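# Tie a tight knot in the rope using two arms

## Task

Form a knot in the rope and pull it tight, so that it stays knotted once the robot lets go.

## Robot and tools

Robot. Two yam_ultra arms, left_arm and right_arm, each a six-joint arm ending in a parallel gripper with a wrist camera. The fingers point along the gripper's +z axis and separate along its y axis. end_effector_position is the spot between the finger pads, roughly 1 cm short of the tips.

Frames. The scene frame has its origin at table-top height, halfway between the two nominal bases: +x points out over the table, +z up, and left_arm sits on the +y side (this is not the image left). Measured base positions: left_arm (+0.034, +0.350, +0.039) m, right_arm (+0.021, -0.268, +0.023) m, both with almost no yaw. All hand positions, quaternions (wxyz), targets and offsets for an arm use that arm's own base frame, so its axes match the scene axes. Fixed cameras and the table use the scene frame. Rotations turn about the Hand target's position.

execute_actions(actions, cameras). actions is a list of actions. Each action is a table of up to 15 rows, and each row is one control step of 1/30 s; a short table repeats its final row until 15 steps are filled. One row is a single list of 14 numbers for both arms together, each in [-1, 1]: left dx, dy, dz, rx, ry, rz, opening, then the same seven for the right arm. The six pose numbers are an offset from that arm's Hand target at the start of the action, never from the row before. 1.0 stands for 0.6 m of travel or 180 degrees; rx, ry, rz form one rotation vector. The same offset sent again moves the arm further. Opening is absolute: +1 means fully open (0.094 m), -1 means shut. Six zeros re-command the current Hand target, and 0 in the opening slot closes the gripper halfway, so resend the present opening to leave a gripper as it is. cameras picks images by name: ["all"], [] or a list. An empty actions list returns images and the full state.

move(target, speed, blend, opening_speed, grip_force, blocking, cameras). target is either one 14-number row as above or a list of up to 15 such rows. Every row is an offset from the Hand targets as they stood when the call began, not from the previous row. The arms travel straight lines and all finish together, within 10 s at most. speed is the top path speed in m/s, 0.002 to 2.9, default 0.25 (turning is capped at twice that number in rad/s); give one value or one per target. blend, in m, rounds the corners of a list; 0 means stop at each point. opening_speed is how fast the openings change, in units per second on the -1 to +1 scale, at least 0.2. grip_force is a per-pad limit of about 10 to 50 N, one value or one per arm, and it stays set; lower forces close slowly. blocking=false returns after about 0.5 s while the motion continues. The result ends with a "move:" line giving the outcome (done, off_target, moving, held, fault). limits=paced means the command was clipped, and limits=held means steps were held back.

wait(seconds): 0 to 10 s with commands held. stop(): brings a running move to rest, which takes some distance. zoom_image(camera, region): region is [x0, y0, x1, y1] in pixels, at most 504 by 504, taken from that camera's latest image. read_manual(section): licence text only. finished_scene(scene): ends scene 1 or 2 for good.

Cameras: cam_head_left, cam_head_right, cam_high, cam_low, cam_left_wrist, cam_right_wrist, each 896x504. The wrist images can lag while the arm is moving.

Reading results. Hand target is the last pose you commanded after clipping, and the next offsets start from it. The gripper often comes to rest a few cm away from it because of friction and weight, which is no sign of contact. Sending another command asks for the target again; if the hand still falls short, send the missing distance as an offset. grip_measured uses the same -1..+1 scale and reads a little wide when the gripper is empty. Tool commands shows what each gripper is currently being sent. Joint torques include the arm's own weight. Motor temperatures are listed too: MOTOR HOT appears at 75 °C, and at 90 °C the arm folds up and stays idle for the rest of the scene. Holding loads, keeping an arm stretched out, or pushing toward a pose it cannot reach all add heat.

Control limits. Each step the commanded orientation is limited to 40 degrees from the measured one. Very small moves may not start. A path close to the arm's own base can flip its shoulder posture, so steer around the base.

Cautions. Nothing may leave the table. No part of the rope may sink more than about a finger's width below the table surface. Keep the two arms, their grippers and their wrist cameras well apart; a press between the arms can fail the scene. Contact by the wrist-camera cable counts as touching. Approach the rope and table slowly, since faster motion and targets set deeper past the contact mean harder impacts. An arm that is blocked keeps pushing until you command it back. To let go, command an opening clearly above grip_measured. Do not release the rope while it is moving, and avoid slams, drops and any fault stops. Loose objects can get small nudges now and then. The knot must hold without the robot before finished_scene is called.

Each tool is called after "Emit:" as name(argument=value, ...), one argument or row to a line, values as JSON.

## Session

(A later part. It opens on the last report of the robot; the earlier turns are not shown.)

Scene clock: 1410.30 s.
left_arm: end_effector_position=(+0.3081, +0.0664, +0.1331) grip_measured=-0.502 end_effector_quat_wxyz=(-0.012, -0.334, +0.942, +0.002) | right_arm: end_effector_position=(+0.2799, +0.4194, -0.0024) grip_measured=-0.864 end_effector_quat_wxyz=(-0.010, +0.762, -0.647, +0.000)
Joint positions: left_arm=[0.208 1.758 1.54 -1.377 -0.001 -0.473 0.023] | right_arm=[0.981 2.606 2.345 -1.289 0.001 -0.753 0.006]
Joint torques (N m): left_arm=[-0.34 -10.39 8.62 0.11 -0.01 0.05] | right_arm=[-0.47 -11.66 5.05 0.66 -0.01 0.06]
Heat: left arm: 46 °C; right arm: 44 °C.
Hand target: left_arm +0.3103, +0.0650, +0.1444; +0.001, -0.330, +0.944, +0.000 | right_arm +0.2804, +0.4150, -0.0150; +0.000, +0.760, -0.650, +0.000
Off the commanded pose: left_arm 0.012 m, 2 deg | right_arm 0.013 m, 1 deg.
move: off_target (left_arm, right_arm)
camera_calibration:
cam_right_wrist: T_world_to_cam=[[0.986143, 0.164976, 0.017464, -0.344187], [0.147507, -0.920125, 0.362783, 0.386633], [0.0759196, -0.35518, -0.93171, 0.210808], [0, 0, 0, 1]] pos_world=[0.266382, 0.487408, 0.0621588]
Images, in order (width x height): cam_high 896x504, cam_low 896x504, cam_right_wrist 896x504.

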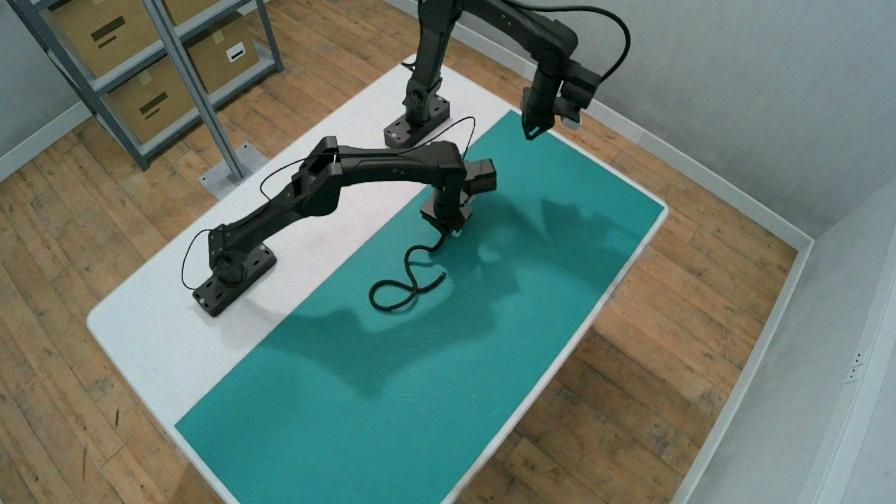

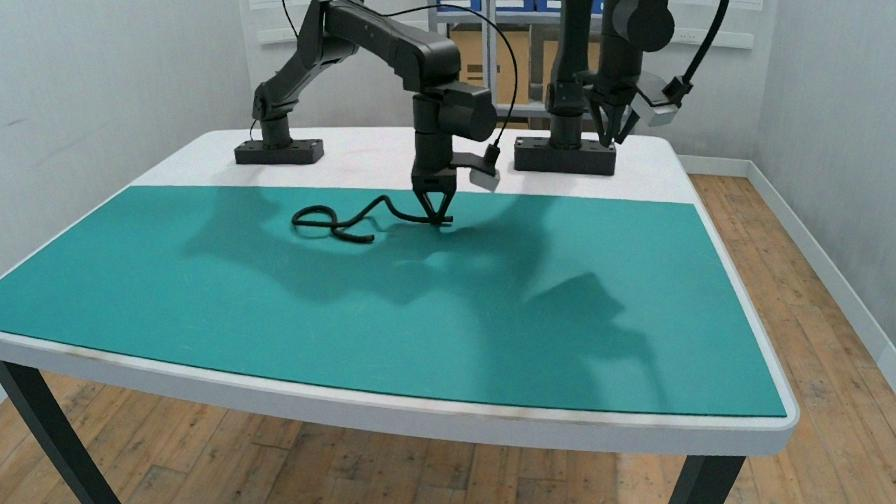

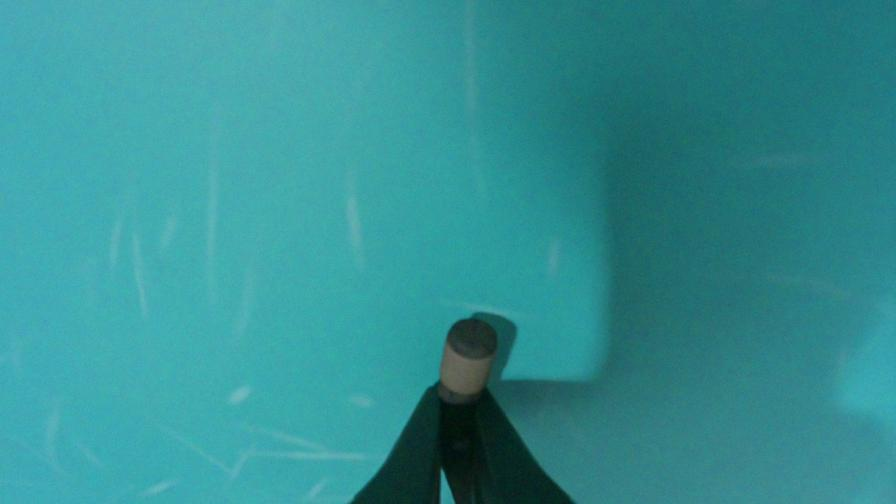

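Emit:
move(
  target=[
    [0,0,0,0,0,0,-0.5,0,0,0,0,0,0,-0.5],
    [0,0,0,0,0,0,-0.5,0,0,0.17,0,0,0,-0.5],
    [0,-0.1,0.05,0,0,0,-0.5,-0.05,-0.6,0.36,0,0,-0.33,-0.5],
    [-0.107,-0.833,-0.08,0,0,-0.436,-0.5,-0.05,-0.6,0.36,0,0,-0.33,-0.5],
  ],
  speed=[0.2,0.2,0.4,0.35],
  blend=[0,0.05,0.05,0],
  cameras=["cam_high","cam_left_wrist"],
)

Scene clock: 1442.90 s.
left_arm: end_effector_position=(+0.2594, -0.3765, +0.1083) grip_measured=-0.502 end_effector_quat_wxyz=(+0.022, +0.232, +0.972, -0.022) | right_arm: end_effector_position=(+0.2587, +0.0572, +0.2020) grip_measured=-0.503 end_effector_quat_wxyz=(+0.028, -0.337, +0.941, -0.006)
Joint positions: left_arm=[-0.969 2.285 2.204 -1.428 0.003 -0.5 0.023] | right_arm=[0.217 1.526 1.566 -1.553 0.005 -0.471 0.023]
Joint torques (N m): left_arm=[0.32 -14.89 5.63 0.32 -0.05 -0.02] | right_arm=[-0.39 -6.24 4.72 0.48 -0.04 -0.02]
Heat: left arm: 46 °C; right arm: 48 °C.
Hand target: left_arm +0.2577, -0.3709, +0.1094; +0.018, +0.229, +0.973, -0.016 (not the last commanded pose) | right_arm +0.2504, +0.0550, +0.2011; +0.000, -0.338, +0.941, +0.000
Off the commanded pose: left_arm 0.061 m, 14 deg | right_arm 0.009 m, 3 deg.
joint sent to its limit (right arm) — joint 4 (wrist pitch), lower limit.
move: held (left_arm; a check stopped the path), off_target (right_arm); path passed 3 of 4 targets; limits=held
pose unreachable (left arm): on one or more control steps of this call, first in action 0 (counted from 0), this arm could not follow its commanded pose, so it was not sent that pose on those steps. It may still have moved: this result reports where it is.
cause: moving toward the commanded pose would bring a part of the arm too close to another arm (this arm's wrist (the part past joint 4) and the right arm's wrist camera, along the way the arms are being sent, or toward where that arm still pushes).
camera_calibration:
cam_left_wrist: T_world_to_cam=[[-0.465633, -0.883702, 0.0475099, -0.215057], [-0.813443, 0.448522, 0.370322, 0.376972], [-0.348564, 0.133788, -0.927688, 0.333992], [0, 0, 0, 1]] pos_world=[0.322925, -0.40381, 0.180456]
Images, in order (width x height): cam_high 896x504, cam_left_wrist 896x504.

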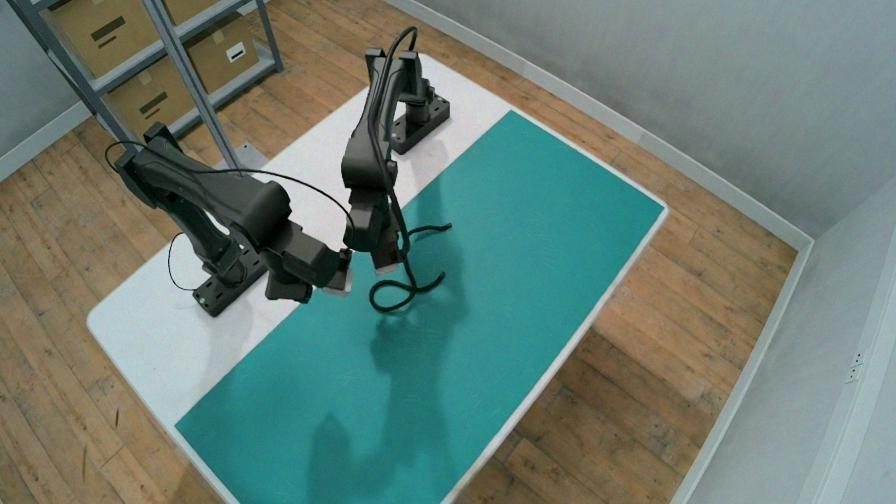

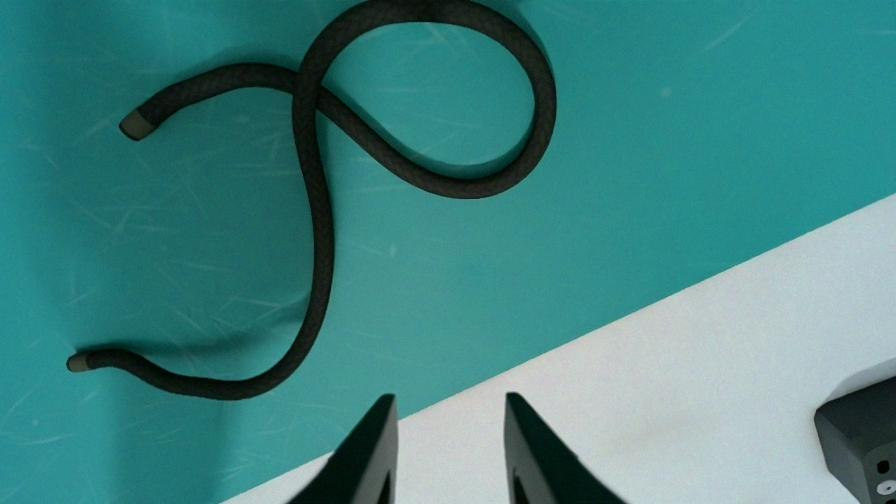

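Emit:
move(
  target=[
    [0,0,0,0,0,0,-0.5,-0.05,-0.25,0,0,0,0,-0.5],
    [0.039,-0.13,0,0,0,-0.023,-0.5,-0.05,-0.25,0,0,0,0,-0.5],
    [0.039,-0.13,-0.241,0,0,-0.023,-0.5,-0.05,-0.25,0,0,0,0,-0.5],
  ],
  speed=[0.3,0.25,0.12],
  blend=[0.03,0.0,0],
  cameras=["cam_high","cam_left_wrist","cam_right_wrist"],
)

Scene clock: 1460.63 s.
left_arm: end_effector_position=(+0.2833, -0.4474, -0.0157) grip_measured=-0.501 end_effector_quat_wxyz=(+0.028, +0.261, +0.965, -0.022) | right_arm: end_effector_position=(+0.2236, -0.0968, +0.2012) grip_measured=-0.503 end_effector_quat_wxyz=(+0.019, -0.338, +0.941, -0.025)
Joint positions: left_arm=[-1.01 2.71 2.489 -1.28 -0.007 -0.481 0.023] | right_arm=[-0.405 1.442 1.487 -1.553 0.011 -1.094 0.023]
Joint torques (N m): left_arm=[-0.13 -12.86 7.66 0.55 0.07 0.05] | right_arm=[-0.47 -4.3 6.04 0.5 -0.09 -0.01]
Heat: left arm: 46 °C; right arm: 45 °C.
Hand target: left_arm +0.2810, -0.4488, -0.0353; +0.017, +0.264, +0.964, -0.017 | right_arm +0.2203, -0.0950, +0.2010; +0.000, -0.338, +0.941, +0.000
Off the commanded pose: left_arm 0.020 m, 1 deg | right_arm 0.004 m, 4 deg.
joint sent to its limit (right arm) — joint 4 (wrist pitch), lower limit. The joint targets are off in orientation, not in position.
move: off_target (left_arm, right_arm)
camera_calibration:
cam_left_wrist: T_world_to_cam=[[-0.518397, -0.85411, 0.0419462, -0.232588], [-0.790095, 0.497154, 0.358591, 0.489102], [-0.32713, 0.152751, -0.932552, 0.239122], [0, 0, 0, 1]] pos_world=[0.344088, -0.478341, 0.0573617]
cam_right_wrist: T_world_to_cam=[[0.636557, -0.768722, 0.0621319, -0.228225], [-0.733251, -0.578275, 0.357688, 0.0771805], [-0.239034, -0.273248, -0.931772, 0.299867], [0, 0, 0, 1]] pos_world=[0.273549, -0.048872, 0.265981]
Images, in order (width x height): cam_high 896x504, cam_left_wrist 896x504, cam_right_wrist 896x504.

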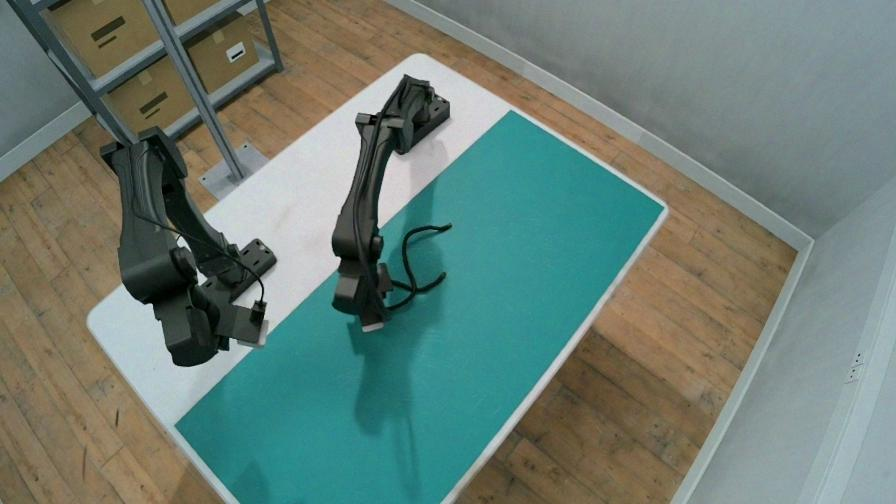

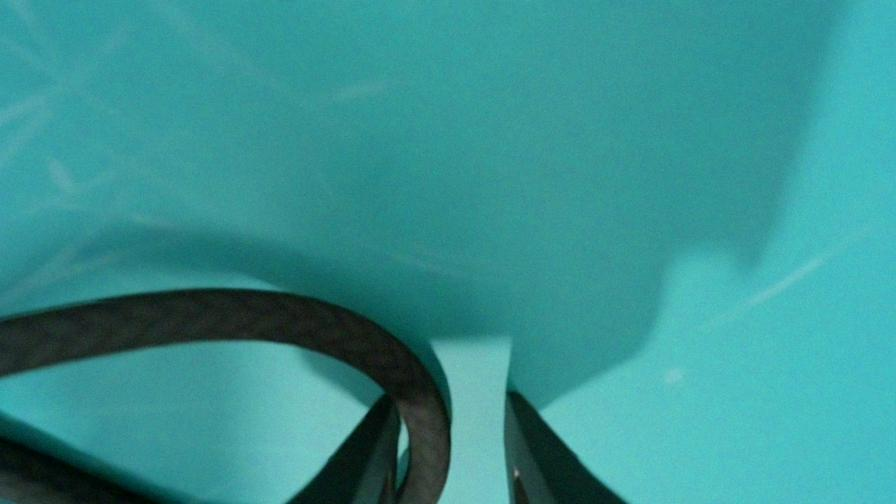

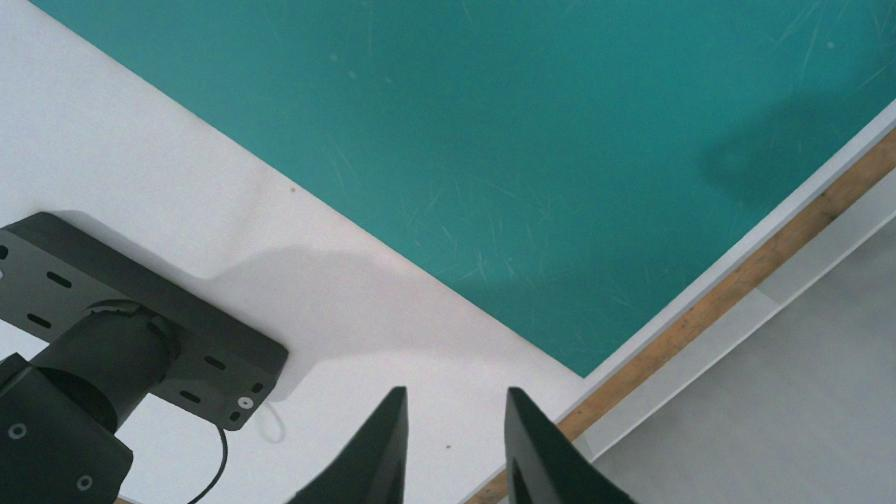

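Emit:
move(
  target=[
    [0,0,0,0,0,0,-0.95,0,0,0,0,0,0,-0.5],
    [0.033,0.05,0.142,-0.06,0.036,0,-0.95,0,0,0,0,0,0,-0.5],
    [0.103,0.173,0.185,-0.12,0.072,0,-0.95,0,0,0,0,0,0,-0.5],
  ],
  speed=[0.1,0.15,0.15],
  blend=[0,0.03,0],
  cameras=["cam_high","cam_low","cam_left_wrist","cam_right_wrist"],
)

Scene clock: 1476.33 s.
left_arm: end_effector_position=(+0.3469, -0.3421, +0.0641) grip_measured=-0.893 end_effector_quat_wxyz=(-0.050, +0.244, +0.944, -0.216) | right_arm: end_effector_position=(+0.2236, -0.0968, +0.2012) grip_measured=-0.503 end_effector_quat_wxyz=(+0.019, -0.338, +0.941, -0.025)
Joint positions: left_arm=[-0.621 2.394 2.149 -1.259 0.442 -0.13 0.005] | right_arm=[-0.405 1.442 1.487 -1.553 0.011 -1.094 0.023]
Joint torques (N m): left_arm=[-0.32 -18 5.19 0.52 0.4 0.08] | right_arm=[-0.46 -4.29 6.04 0.5 -0.08 -0.02]
Heat: left arm: 46 °C; right arm: 43 °C.
Hand target: left_arm +0.3429, -0.3450, +0.0759; -0.041, +0.253, +0.940, -0.227 | right_arm +0.2203, -0.0950, +0.2010; +0.000, -0.338, +0.941, +0.000
Off the commanded pose: left_arm 0.013 m, 2 deg | right_arm 0.004 m, 4 deg.
joint sent to its limit (right arm) — joint 4 (wrist pitch), lower limit. The joint targets are off in orientation, not in position.
move: off_target (left_arm, right_arm)
camera_calibration:
cam_left_wrist: T_world_to_cam=[[-0.449491, -0.773829, 0.446259, -0.13538], [-0.701363, 0.61511, 0.360181, 0.467895], [-0.553217, -0.151092, -0.819221, 0.285499], [0, 0, 0, 1]] pos_world=[0.425255, -0.349432, 0.125774]
cam_right_wrist: T_world_to_cam=[[0.636557, -0.768722, 0.0621319, -0.228225], [-0.733251, -0.578275, 0.357688, 0.0771805], [-0.239034, -0.273248, -0.931772, 0.299867], [0, 0, 0, 1]] pos_world=[0.273549, -0.048872, 0.265981]
Images, in order (width x height): cam_high 896x504, cam_low 896x504, cam_left_wrist 896x504, cam_right_wrist 896x504.

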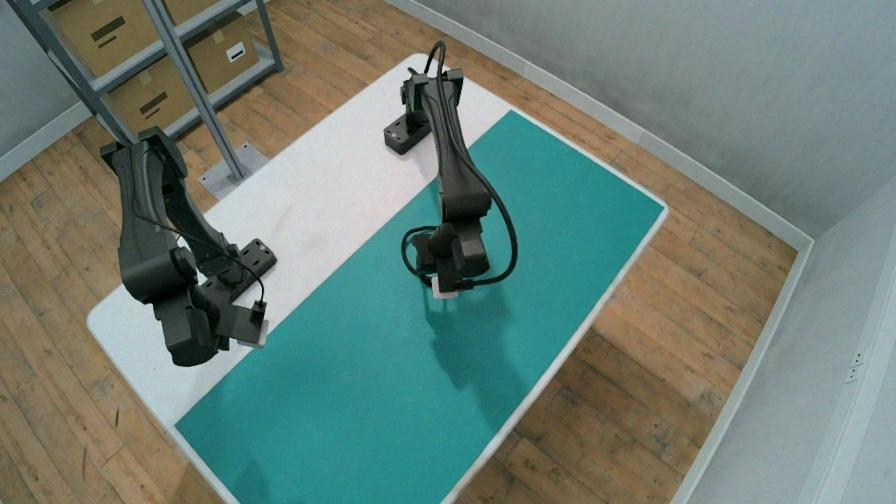

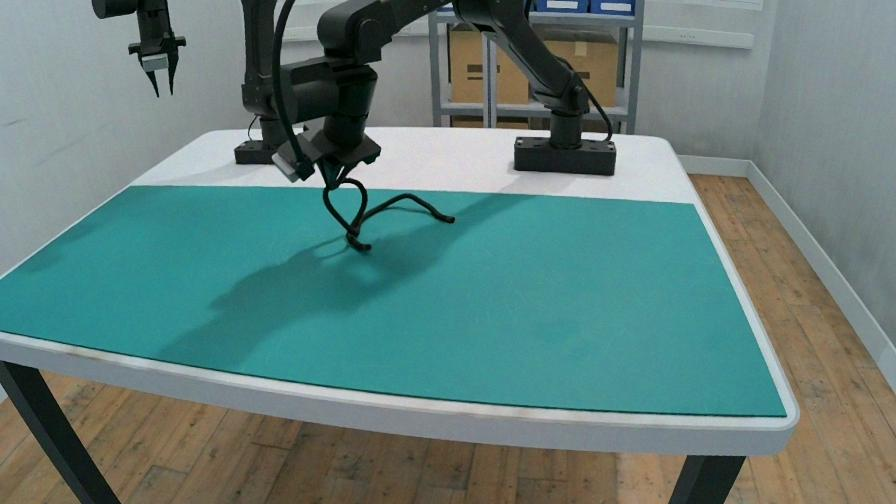

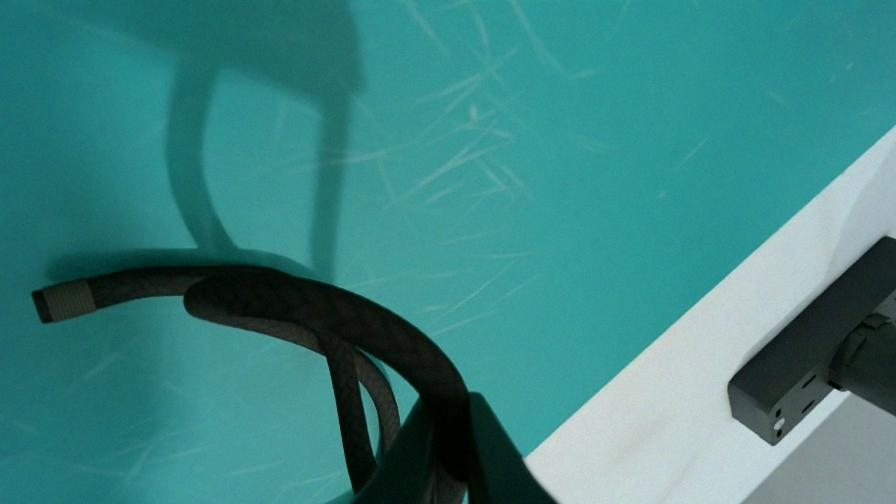

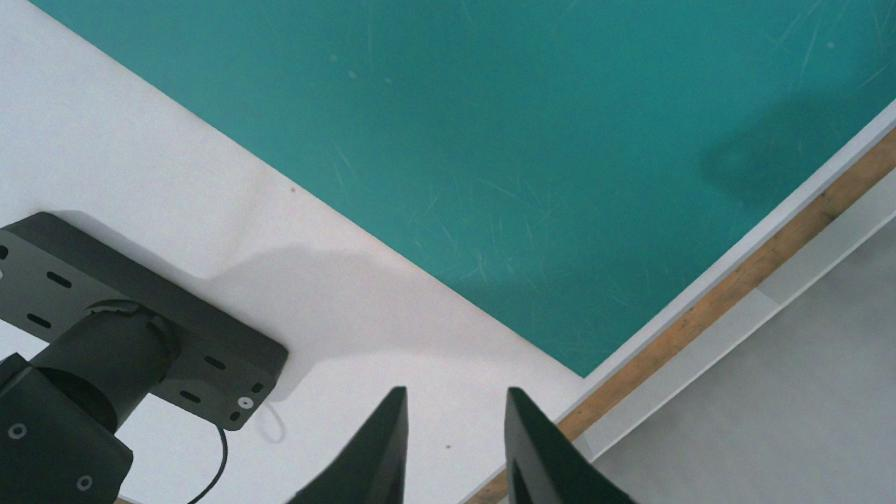

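Emit:
zoom_image(
  camera="cam_low",
  region=[280, 130, 480, 270],
)

Emit:
zoom_image(
  camera="cam_high",
  region=[380, 200, 540, 310],
)

Scaled by 2.520.

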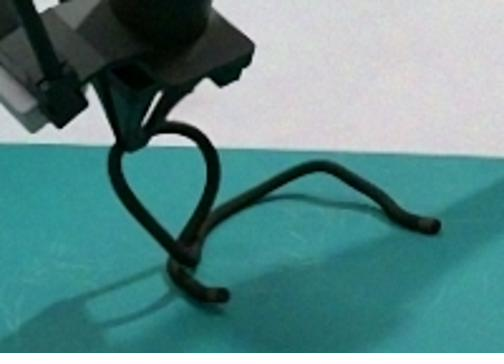

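Scaled by 3.150.

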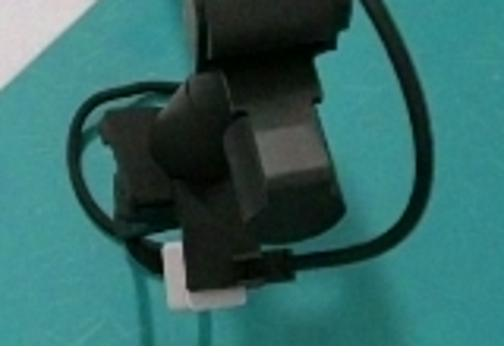

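Emit:
move(
  target=[
    [-0.06,-0.11,-0.05,0.06,-0.036,0,-0.95,0,0,0,0,0,0,-0.5],
    [-0.103,-0.173,-0.18,0.12,-0.072,0,-0.95,0,0,0,0,0,0,-0.5],
    [-0.103,-0.173,-0.18,0.12,-0.072,0,-0.5,0,0,0,0,0,0,-0.5],
    [-0.103,-0.173,0.1,0.12,-0.072,0,-0.5,0,0,0,0,0,0,-0.5],
    [0.0,0.33,0.1,0.12,-0.072,0.16,-0.5,0,0,0,0,0,0,-0.5],
  ],
  speed=[0.15,0.15,0.1,0.15,0.35],
  blend=[0.03,0,0,0.05,0],
  cameras=["cam_high","cam_left_wrist"],
)

Scene clock: 1723.07 s.
left_arm: end_effector_position=(+0.3451, -0.1456, +0.1336) grip_measured=-0.502 end_effector_quat_wxyz=(+0.067, +0.020, +0.997, -0.017) | right_arm: end_effector_position=(+0.2236, -0.0968, +0.2012) grip_measured=-0.503 end_effector_quat_wxyz=(+0.019, -0.338, +0.941, -0.025)
Joint positions: left_arm=[-0.411 1.833 1.626 -1.227 -0.019 -0.37 0.023] | right_arm=[-0.405 1.442 1.487 -1.553 0.011 -1.094 0.023]
Joint torques (N m): left_arm=[-0.24 -12.04 5.29 0.74 0.02 0.06] | right_arm=[-0.44 -4.3 6.04 0.5 -0.09 -0.02]
Motor temperatures (°C): left_arm=[29 61 36 31 31 31 32] | right_arm=[30 38 40 31 30 31 30]
Heat: left arm: 61 °C; right arm: 40 °C.
Hand target: left_arm +0.3428, -0.1470, +0.1359; +0.074, +0.024, +0.997, -0.022 | right_arm +0.2203, -0.0950, +0.2010; +0.000, -0.338, +0.941, +0.000
Off the commanded pose: left_arm 0.004 m, 1 deg | right_arm 0.004 m, 4 deg.
joint sent to its limit (right arm) — joint 4 (wrist pitch), lower limit. The joint targets are off in orientation, not in position.
move: off_target (right_arm); target 3's new opening was sent with left_arm's hand 0.018 m and 2 deg from that target
camera_calibration:
cam_left_wrist: T_world_to_cam=[[-0.0586496, -0.997256, 0.045165, -0.128924], [-0.953184, 0.0693873, 0.294322, 0.336862], [-0.296648, -0.0257887, -0.954638, 0.31882], [0, 0, 0, 1]] pos_world=[0.408108, -0.143723, 0.211035]
Images, in order (width x height): cam_high 896x504, cam_left_wrist 896x504.

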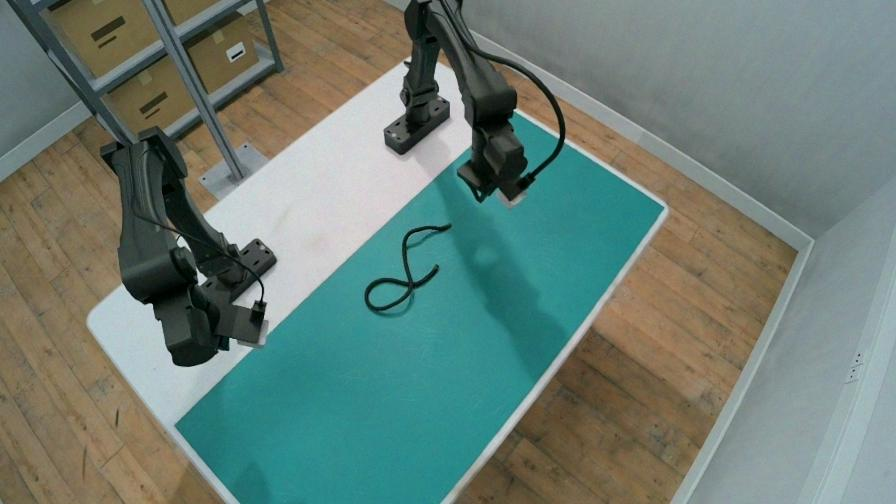

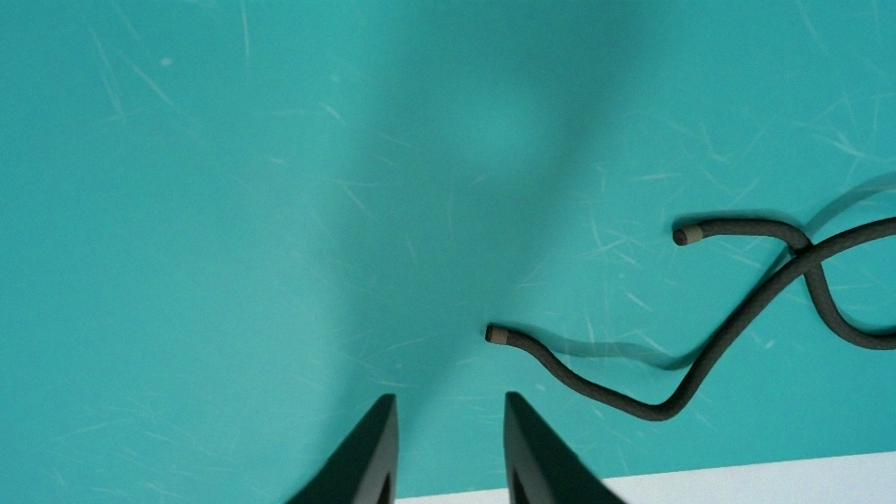

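Emit:
move(
  target=[-0.016,-0.262,-0.08,0,0,0.43,-0.5,0.113,0.428,-0.2,0,0,-0.39,-0.5],
  speed=0.35,
  cameras=["cam_left_wrist","cam_right_wrist"],
)

Scene clock: 1737.97 s.
left_arm: end_effector_position=(+0.3359, -0.2947, +0.0948) grip_measured=-0.502 end_effector_quat_wxyz=(+0.069, -0.507, +0.859, -0.009) | right_arm: end_effector_position=(+0.2661, +0.1228, +0.0946) grip_measured=-0.503 end_effector_quat_wxyz=(-0.017, +0.141, +0.990, -0.007)
Joint positions: left_arm=[-0.774 2.228 2.05 -1.339 -0.129 -1.837 0.023] | right_arm=[0.425 1.694 1.312 -1.225 -0.007 0.707 0.023]
Joint torques (N m): left_arm=[0.5 -13.96 6.32 0.34 -0.14 0.03] | right_arm=[-0.47 -6.9 6.27 0.36 0.03 0]
Motor temperatures (°C): left_arm=[29 57 36 32 31 31 32] | right_arm=[30 38 39 31 30 31 30]
Heat: left arm: 57 °C; right arm: 39 °C.
Hand target: left_arm +0.3361, -0.2909, +0.0952; +0.070, -0.508, +0.859, -0.006 (not the last commanded pose) | right_arm +0.2666, +0.1201, +0.0964; -0.014, +0.142, +0.990, -0.008 (not the last commanded pose)
Off the commanded pose: left_arm 0.012 m, 14 deg | right_arm 0.047 m, 15 deg.
move: held (left_arm, right_arm; a check stopped the path); limits=held
pose unreachable (left arm): on one or more control steps of this call, first in action 0 (counted from 0), this arm could not follow its commanded pose, so it was not sent that pose on those steps. It may still have moved: this result reports where it is.
cause: moving toward the commanded pose would bring a part of the arm too close to another arm (this arm's wrist (the part past joint 4) and the right arm's wrist (the part past joint 4), at the place that arm was heading or pushing toward when its own hold began).
pose unreachable (right arm): on one or more control steps of this call, first in action 0 (counted from 0), this arm could not follow its commanded pose, so it was not sent that pose on those steps. It may still have moved: this result reports where it is.
cause: moving toward the commanded pose would bring a part of the arm too close to another arm (this arm's wrist (the part past joint 4) and the left arm's wrist (the part past joint 4), along the way the arms are being sent, or toward where that arm still pushes).
camera_calibration:
cam_left_wrist: T_world_to_cam=[[0.860425, -0.499671, 0.0999837, -0.443687], [-0.503756, -0.804494, 0.314672, -0.0604773], [-0.076796, -0.321119, -0.94392, 0.113318], [0, 0, 0, 1]] pos_world=[0.359996, -0.233963, 0.170355]
cam_right_wrist: T_world_to_cam=[[-0.275868, -0.960991, 0.0198371, 0.190583], [-0.876553, 0.25999, 0.405043, 0.204204], [-0.3944, 0.0943502, -0.914083, 0.265148], [0, 0, 0, 1]] pos_world=[0.336146, 0.105041, 0.155875]
Images, in order (width x height): cam_left_wrist 896x504, cam_right_wrist 896x504.

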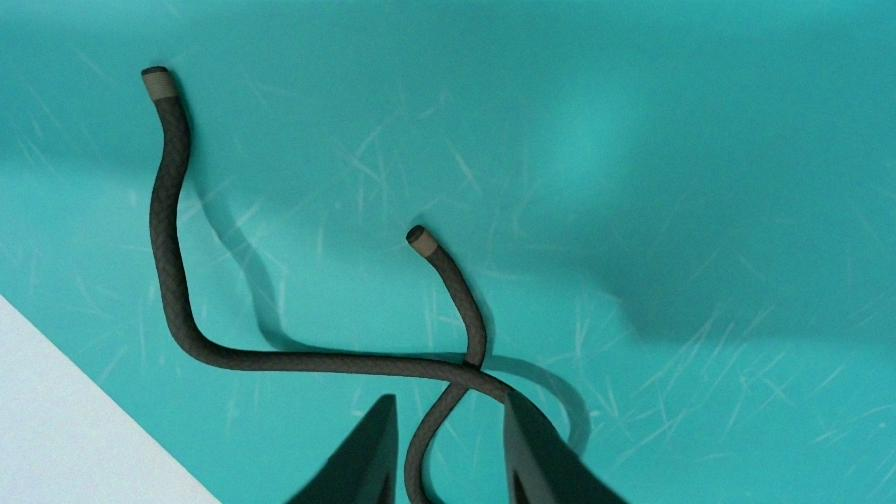

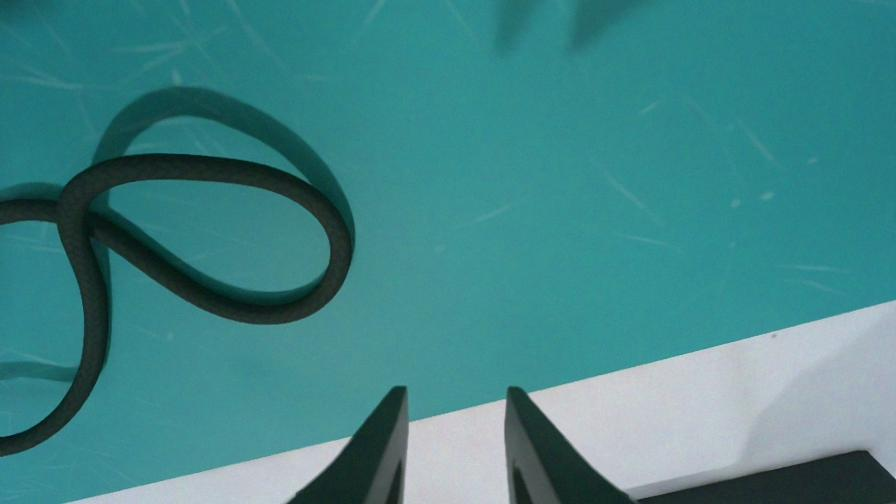

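Emit:
move(
  target=[
    [-0.1,0.55,0.1,0,0,-0.2,-0.5,0,0,0.05,0,0,0,-0.5],
    [-0.1,0.55,0.1,0,0,-0.2,-0.5,0.047,0.45,0.0,0,0,0.644,-0.5],
  ],
  speed=[0.35,0.35],
  blend=[0.02,0],
  cameras=["cam_right_wrist","cam_high"],
)

Scene clock: 1807.40 s.
left_arm: end_effector_position=(+0.2789, +0.0400, +0.1533) grip_measured=-0.502 end_effector_quat_wxyz=(+0.069, -0.219, +0.973, -0.024) | right_arm: end_effector_position=(+0.2958, +0.3880, +0.1049) grip_measured=-0.503 end_effector_quat_wxyz=(-0.039, +0.760, -0.649, +0.013)
Joint positions: left_arm=[0.164 1.477 1.315 -1.268 0.04 -0.281 0.023] | right_arm=[0.928 2.477 2.531 -1.549 0.03 -0.8 0.023]
Joint torques (N m): left_arm=[0.32 -6.57 7.31 0.41 0.09 0.07] | right_arm=[0.35 -9.57 8.55 0.48 0.03 -0.01]
Motor temperatures (°C): left_arm=[29 52 35 31 31 31 31] | right_arm=[30 39 40 31 30 31 30]
Heat: left arm: 52 °C; right arm: 40 °C.
Hand target: left_arm +0.2760, +0.0391, +0.1552; +0.065, -0.218, +0.973, -0.027 | right_arm +0.2949, +0.3901, +0.0964; +0.001, +0.764, -0.645, +0.016
Off the commanded pose: left_arm 0.004 m, 1 deg | right_arm 0.009 m, 5 deg.
joint sent to its limit (right arm) — joint 4 (wrist pitch), lower limit. The joint targets are off in orientation, not in position.
move: off_target (right_arm)
camera_calibration:
cam_right_wrist: T_world_to_cam=[[0.984493, 0.157452, 0.0773514, -0.359431], [0.121607, -0.930332, 0.345967, 0.329939], [0.126436, -0.331196, -0.935053, 0.274541], [0, 0, 0, 1]] pos_world=[0.279022, 0.454473, 0.170364]
Images, in order (width x height): cam_high 896x504, cam_right_wrist 896x504.

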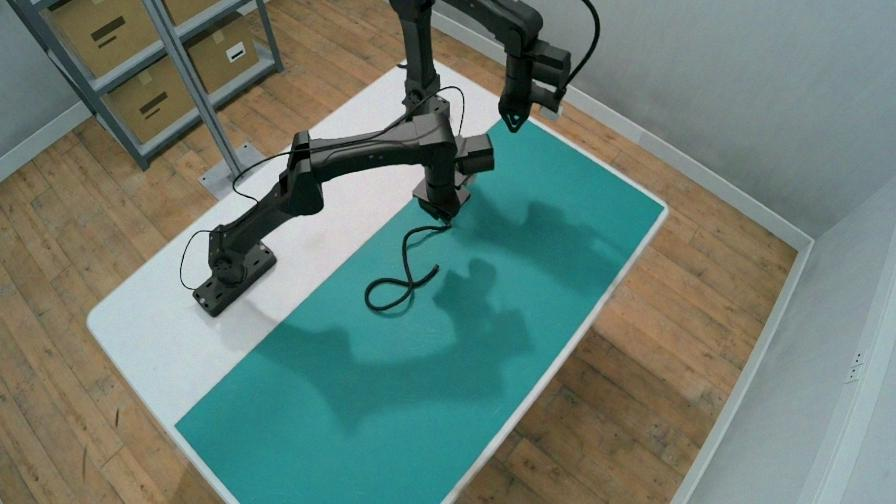

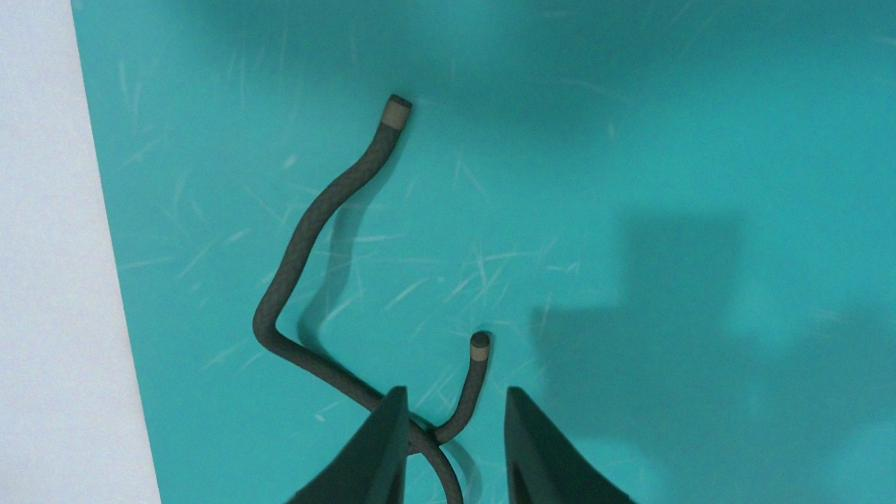

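Emit:
move(
  target=[
    [0,0,0,0,0,0,-0.5,-0.053,0.055,-0.05,0,0,-0.165,-0.5],
    [0,0,0,0,0,0,-0.5,-0.053,0.055,-0.2,0,0,-0.165,-0.5],
    [0,0,0,0,0,0,-0.5,-0.053,0.055,-0.2,0,0,-0.165,-0.95],
  ],
  speed=[0.25,0.12,0.1],
  blend=[0.01,0,0],
  cameras=["cam_right_wrist"],
)

Scene clock: 1819.40 s.
left_arm: end_effector_position=(+0.2789, +0.0400, +0.1533) grip_measured=-0.502 end_effector_quat_wxyz=(+0.069, -0.219, +0.973, -0.024) | right_arm: end_effector_position=(+0.2608, +0.4172, -0.0063) grip_measured=-0.853 end_effector_quat_wxyz=(-0.014, -0.574, +0.819, -0.018)
Joint positions: left_arm=[0.164 1.477 1.315 -1.268 0.04 -0.281 0.023] | right_arm=[1.018 2.629 2.372 -1.355 0.021 -0.204 0.007]
Joint torques (N m): left_arm=[0.34 -6.56 7.32 0.41 0.1 0.06] | right_arm=[0.21 -11.69 3.67 1.15 0.05 0.1]
Heat: left arm: 51 °C; right arm: 41 °C.
Hand target: left_arm +0.2760, +0.0391, +0.1552; +0.065, -0.218, +0.973, -0.027 | right_arm +0.2631, +0.4229, -0.0236; -0.005, -0.572, +0.820, -0.015
Off the commanded pose: left_arm 0.004 m, 1 deg | right_arm 0.018 m, 1 deg.
move: off_target (right_arm); target 3's new opening was sent with right_arm's hand 0.019 m and 1 deg from that target
camera_calibration:
cam_right_wrist: T_world_to_cam=[[0.940887, -0.338419, 0.0142729, -0.103015], [-0.313356, -0.853661, 0.416019, 0.481669], [-0.128604, -0.395899, -0.909244, 0.27838], [0, 0, 0, 1]] pos_world=[0.28366, 0.48653, 0.0542021]
Images, in order (width x height): cam_right_wrist 896x504.

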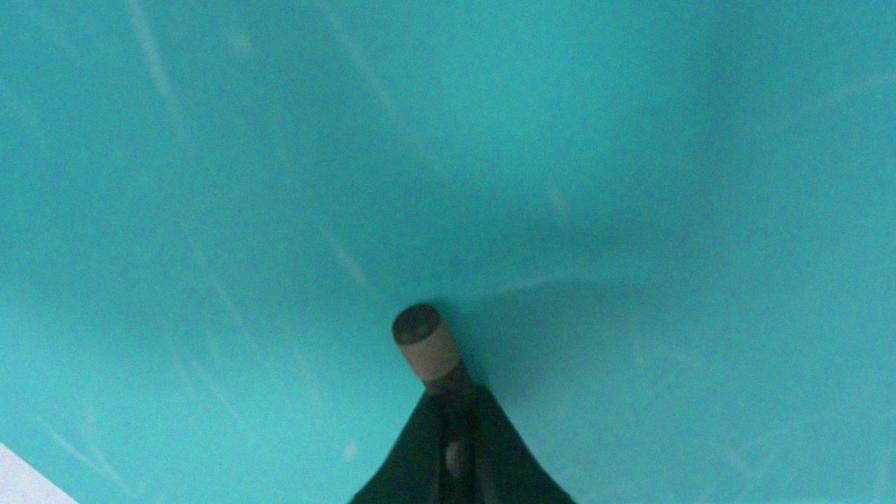

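Emit:
move(
  target=[
    [0,0,0,0,0,0,-0.5,-0.02,0.0,0.08,0,0,0.15,-0.95],
    [0,0,0,0,0,0,-0.5,-0.12,-0.15,0.08,0,0,0.5,-0.95],
    [0,0,0,0,0,0,-0.5,-0.12,-0.22,0.01,0,0,0.54,-0.95],
  ],
  speed=[0.25,0.3,0.2],
  blend=[0.02,0.03,0],
  cameras=["cam_right_wrist","cam_high"],
)

Scene clock: 1845.27 s.
left_arm: end_effector_position=(+0.2789, +0.0400, +0.1533) grip_measured=-0.502 end_effector_quat_wxyz=(+0.069, -0.219, +0.973, -0.024) | right_arm: end_effector_position=(+0.1920, +0.2962, -0.0086) grip_measured=-0.853 end_effector_quat_wxyz=(-0.008, +0.993, -0.113, +0.017)
Joint positions: left_arm=[0.164 1.477 1.315 -1.268 0.04 -0.281 0.023] | right_arm=[1.005 1.975 1.241 -0.808 0.024 -1.911 0.007]
Joint torques (N m): left_arm=[0.34 -6.57 7.31 0.42 0.08 0.07] | right_arm=[-0.66 -8.16 3.22 0.97 -0.04 -0.1]
Motor temperatures (°C): left_arm=[29 48 36 31 31 31 30] | right_arm=[30 45 39 31 30 31 31]
Heat: left arm: 48 °C; right arm: 45 °C.
Hand target: left_arm +0.2760, +0.0391, +0.1552; +0.065, -0.218, +0.973, -0.027 | right_arm +0.1911, +0.2911, -0.0176; -0.008, +0.994, -0.112, +0.014
Off the commanded pose: left_arm 0.004 m, 1 deg | right_arm 0.011 m, 0 deg.
move: off_target (right_arm)
camera_calibration:
cam_right_wrist: T_world_to_cam=[[0.220809, 0.975079, 0.0215621, -0.330034], [0.88946, -0.210392, 0.405705, -0.0637532], [0.400131, -0.0704046, -0.91375, 0.0215561], [0, 0, 0, 1]] pos_world=[0.120955, 0.309914, 0.0526781]
Images, in order (width x height): cam_high 896x504, cam_right_wrist 896x504.

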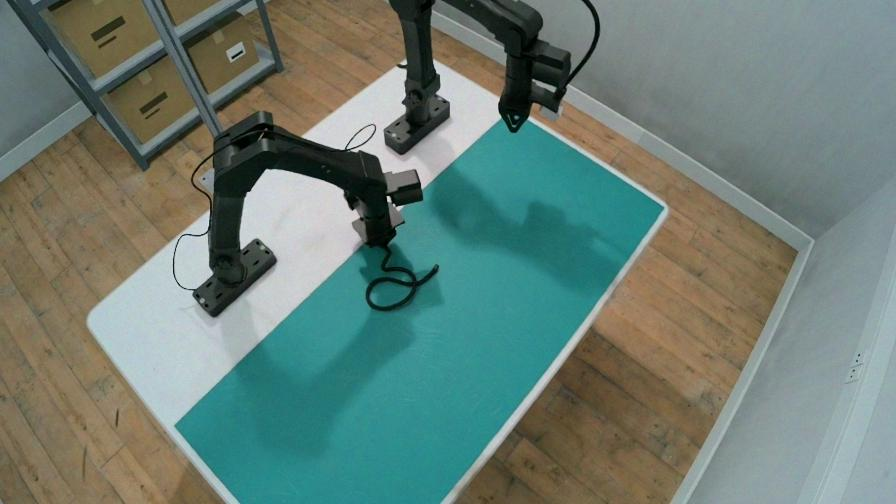

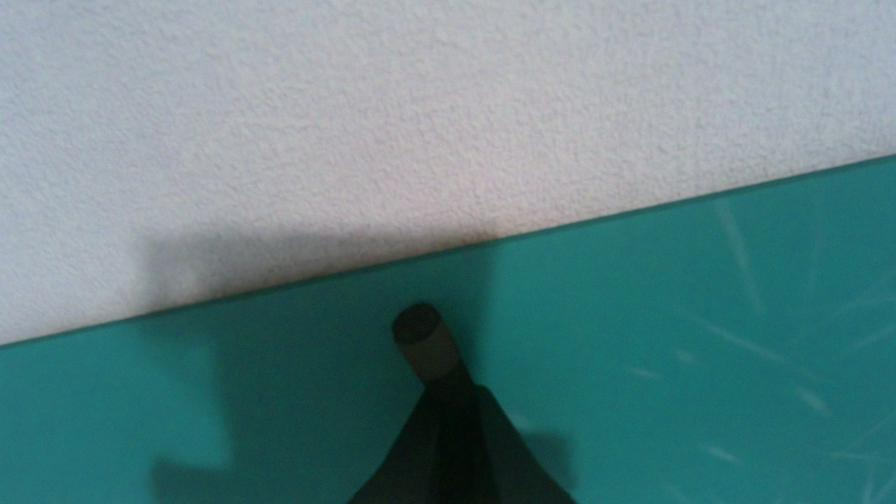

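Emit:
move(
  target=[
    [0,0,0,0,0,0,-0.5,0,0,0,0,0,0,-0.5],
    [0,0,0,0,0,0,-0.5,0.0,0.0,0.1,0,0,-0.906,-0.5],
  ],
  speed=[0.25,0.4],
  cameras=["cam_right_wrist","cam_high"],
)

Scene clock: 1860.73 s.
left_arm: end_effector_position=(+0.2789, +0.0400, +0.1533) grip_measured=-0.502 end_effector_quat_wxyz=(+0.069, -0.219, +0.973, -0.024) | right_arm: end_effector_position=(+0.1843, +0.2854, +0.0255) grip_measured=-0.503 end_effector_quat_wxyz=(-0.026, -0.041, +0.998, -0.027)
Joint positions: left_arm=[0.164 1.477 1.315 -1.268 0.04 -0.281 0.023] | right_arm=[0.988 1.967 1.375 -1.054 -0.012 0.905 0.023]
Joint torques (N m): left_arm=[0.31 -6.56 7.31 0.41 0.1 0.06] | right_arm=[-0.47 -10.73 8.2 0.12 0.01 0.12]
Heat: left arm: 47 °C; right arm: 43 °C.
Hand target: left_arm +0.2760, +0.0391, +0.1552; +0.065, -0.218, +0.973, -0.027 | right_arm +0.1911, +0.2911, +0.0424; -0.013, -0.035, +0.999, -0.010
Off the commanded pose: left_arm 0.004 m, 1 deg | right_arm 0.019 m, 3 deg.
move: off_target (right_arm)
camera_calibration:
cam_right_wrist: T_world_to_cam=[[0.0873431, -0.994749, 0.0533364, 0.267432], [-0.902962, -0.0564428, 0.425997, 0.212895], [-0.42075, -0.0853686, -0.903151, 0.210283], [0, 0, 0, 1]] pos_world=[0.257354, 0.295996, 0.0849609]
Images, in order (width x height): cam_high 896x504, cam_right_wrist 896x504.

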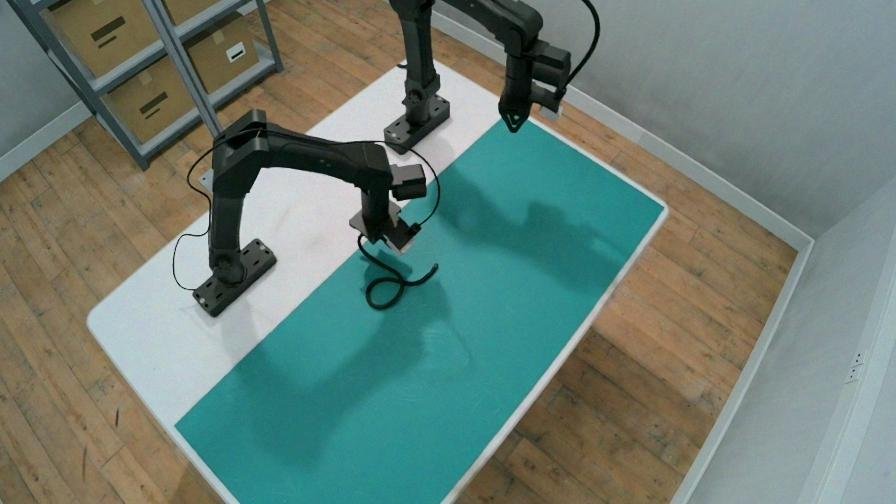

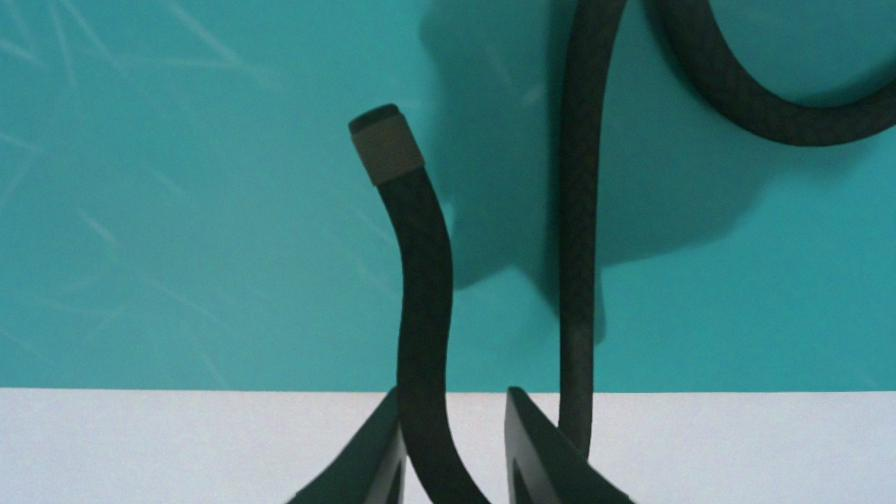

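Emit:
move(
  target=[
    [0,0,0,0,0,0,-0.5,0,0,0.06,0,0,0,-0.1],
    [0,0,0,0,0,0,-0.5,0.028,-0.003,0.05,0,0,0.1,-0.1],
    [0,0,0,0,0,0,-0.5,0.028,-0.003,-0.1,0,0,0.1,-0.1],
  ],
  speed=[0.25,0.2,0.1],
  cameras=["cam_right_wrist"],
)

Scene clock: 1901.97 s.
left_arm: end_effector_position=(+0.2789, +0.0400, +0.1533) grip_measured=-0.502 end_effector_quat_wxyz=(+0.069, -0.219, +0.973, -0.024) | right_arm: end_effector_position=(+0.2072, +0.2957, -0.0058) grip_measured=-0.103 end_effector_quat_wxyz=(-0.005, -0.192, +0.981, -0.001)
Joint positions: left_arm=[0.164 1.477 1.315 -1.268 0.04 -0.281 0.023] | right_arm=[0.954 2.029 1.335 -0.885 -0.006 0.567 0.042]
Joint torques (N m): left_arm=[0.32 -6.58 7.31 0.41 0.09 0.07] | right_arm=[-0.59 -7.2 4.67 0.65 0.08 -0.02]
Heat: left arm: 46 °C; right arm: 45 °C.
Hand target: left_arm +0.2760, +0.0391, +0.1552; +0.065, -0.218, +0.973, -0.027 | right_arm +0.2080, +0.2892, -0.0176; -0.011, -0.191, +0.982, -0.012
Off the commanded pose: left_arm 0.004 m, 1 deg | right_arm 0.013 m, 1 deg.
move: off_target (right_arm)
camera_calibration:
cam_right_wrist: T_world_to_cam=[[0.379598, -0.92515, 0.00169889, 0.195917], [-0.85369, -0.349568, 0.386026, 0.323698], [-0.356538, -0.147985, -0.922486, 0.197617], [0, 0, 0, 1]] pos_world=[0.272426, 0.323651, 0.0570102]
Images, in order (width x height): cam_right_wrist 896x504.

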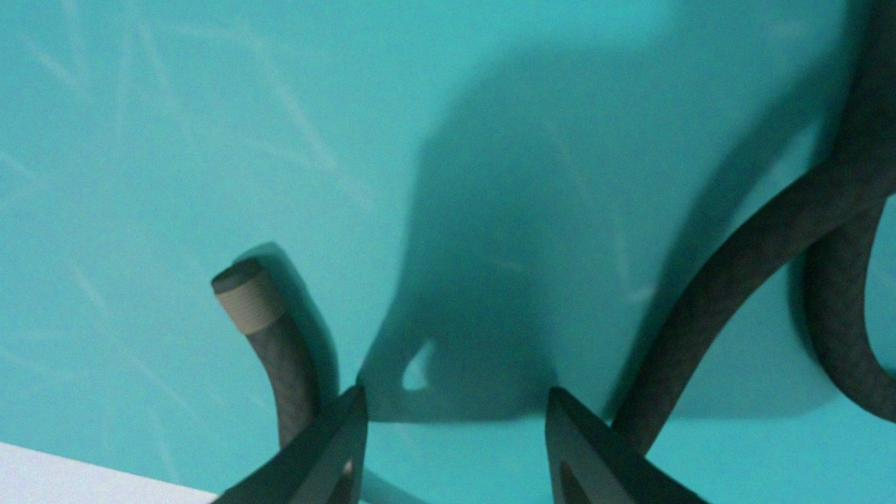

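Emit:
move(
  target=[
    [0,0,0,0,0,0,-0.5,-0.013,0.058,0.07,0,0,0.02,-0.3],
    [0,0,0,0,0,0,-0.5,-0.013,0.058,0,0,0,0.02,-0.3],
    [0,0,0,0,0,0,-0.5,-0.013,0.058,0,0,0,0.02,-0.95],
  ],
  speed=[0.25,0.1,0.1],
  cameras=["cam_right_wrist"],
)

Scene clock: 1918.23 s.
left_arm: end_effector_position=(+0.2789, +0.0400, +0.1533) grip_measured=-0.502 end_effector_quat_wxyz=(+0.069, -0.219, +0.973, -0.024) | right_arm: end_effector_position=(+0.2021, +0.3282, -0.0052) grip_measured=-0.868 end_effector_quat_wxyz=(-0.005, -0.221, +0.975, -0.001)
Joint positions: left_arm=[0.164 1.477 1.315 -1.268 0.04 -0.281 0.023] | right_arm=[1.014 2.112 1.466 -0.933 -0.005 0.567 0.006]
Joint torques (N m): left_arm=[0.35 -6.56 7.3 0.41 0.09 0.06] | right_arm=[0.14 -7.84 4.83 0.62 0.07 0.06]
Heat: left arm: 45 °C; right arm: 43 °C.
Hand target: left_arm +0.2760, +0.0391, +0.1552; +0.065, -0.218, +0.973, -0.027 | right_arm +0.2002, +0.3240, -0.0176; -0.011, -0.221, +0.975, -0.012
Off the commanded pose: left_arm 0.004 m, 1 deg | right_arm 0.013 m, 1 deg.
move: off_target (right_arm); target 3's new opening was sent with right_arm's hand 0.013 m and 1 deg from that target
camera_calibration:
cam_right_wrist: T_world_to_cam=[[0.434626, -0.900607, 0.00279578, 0.208721], [-0.83167, -0.400162, 0.38496, 0.342602], [-0.345579, -0.169639, -0.922929, 0.206061], [0, 0, 0, 1]] pos_world=[0.265427, 0.360028, 0.057708]
Images, in order (width x height): cam_right_wrist 896x504.

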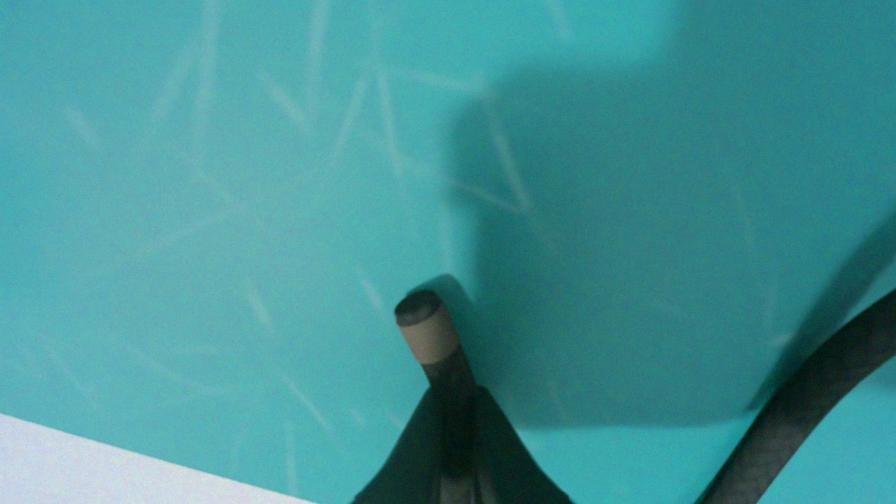

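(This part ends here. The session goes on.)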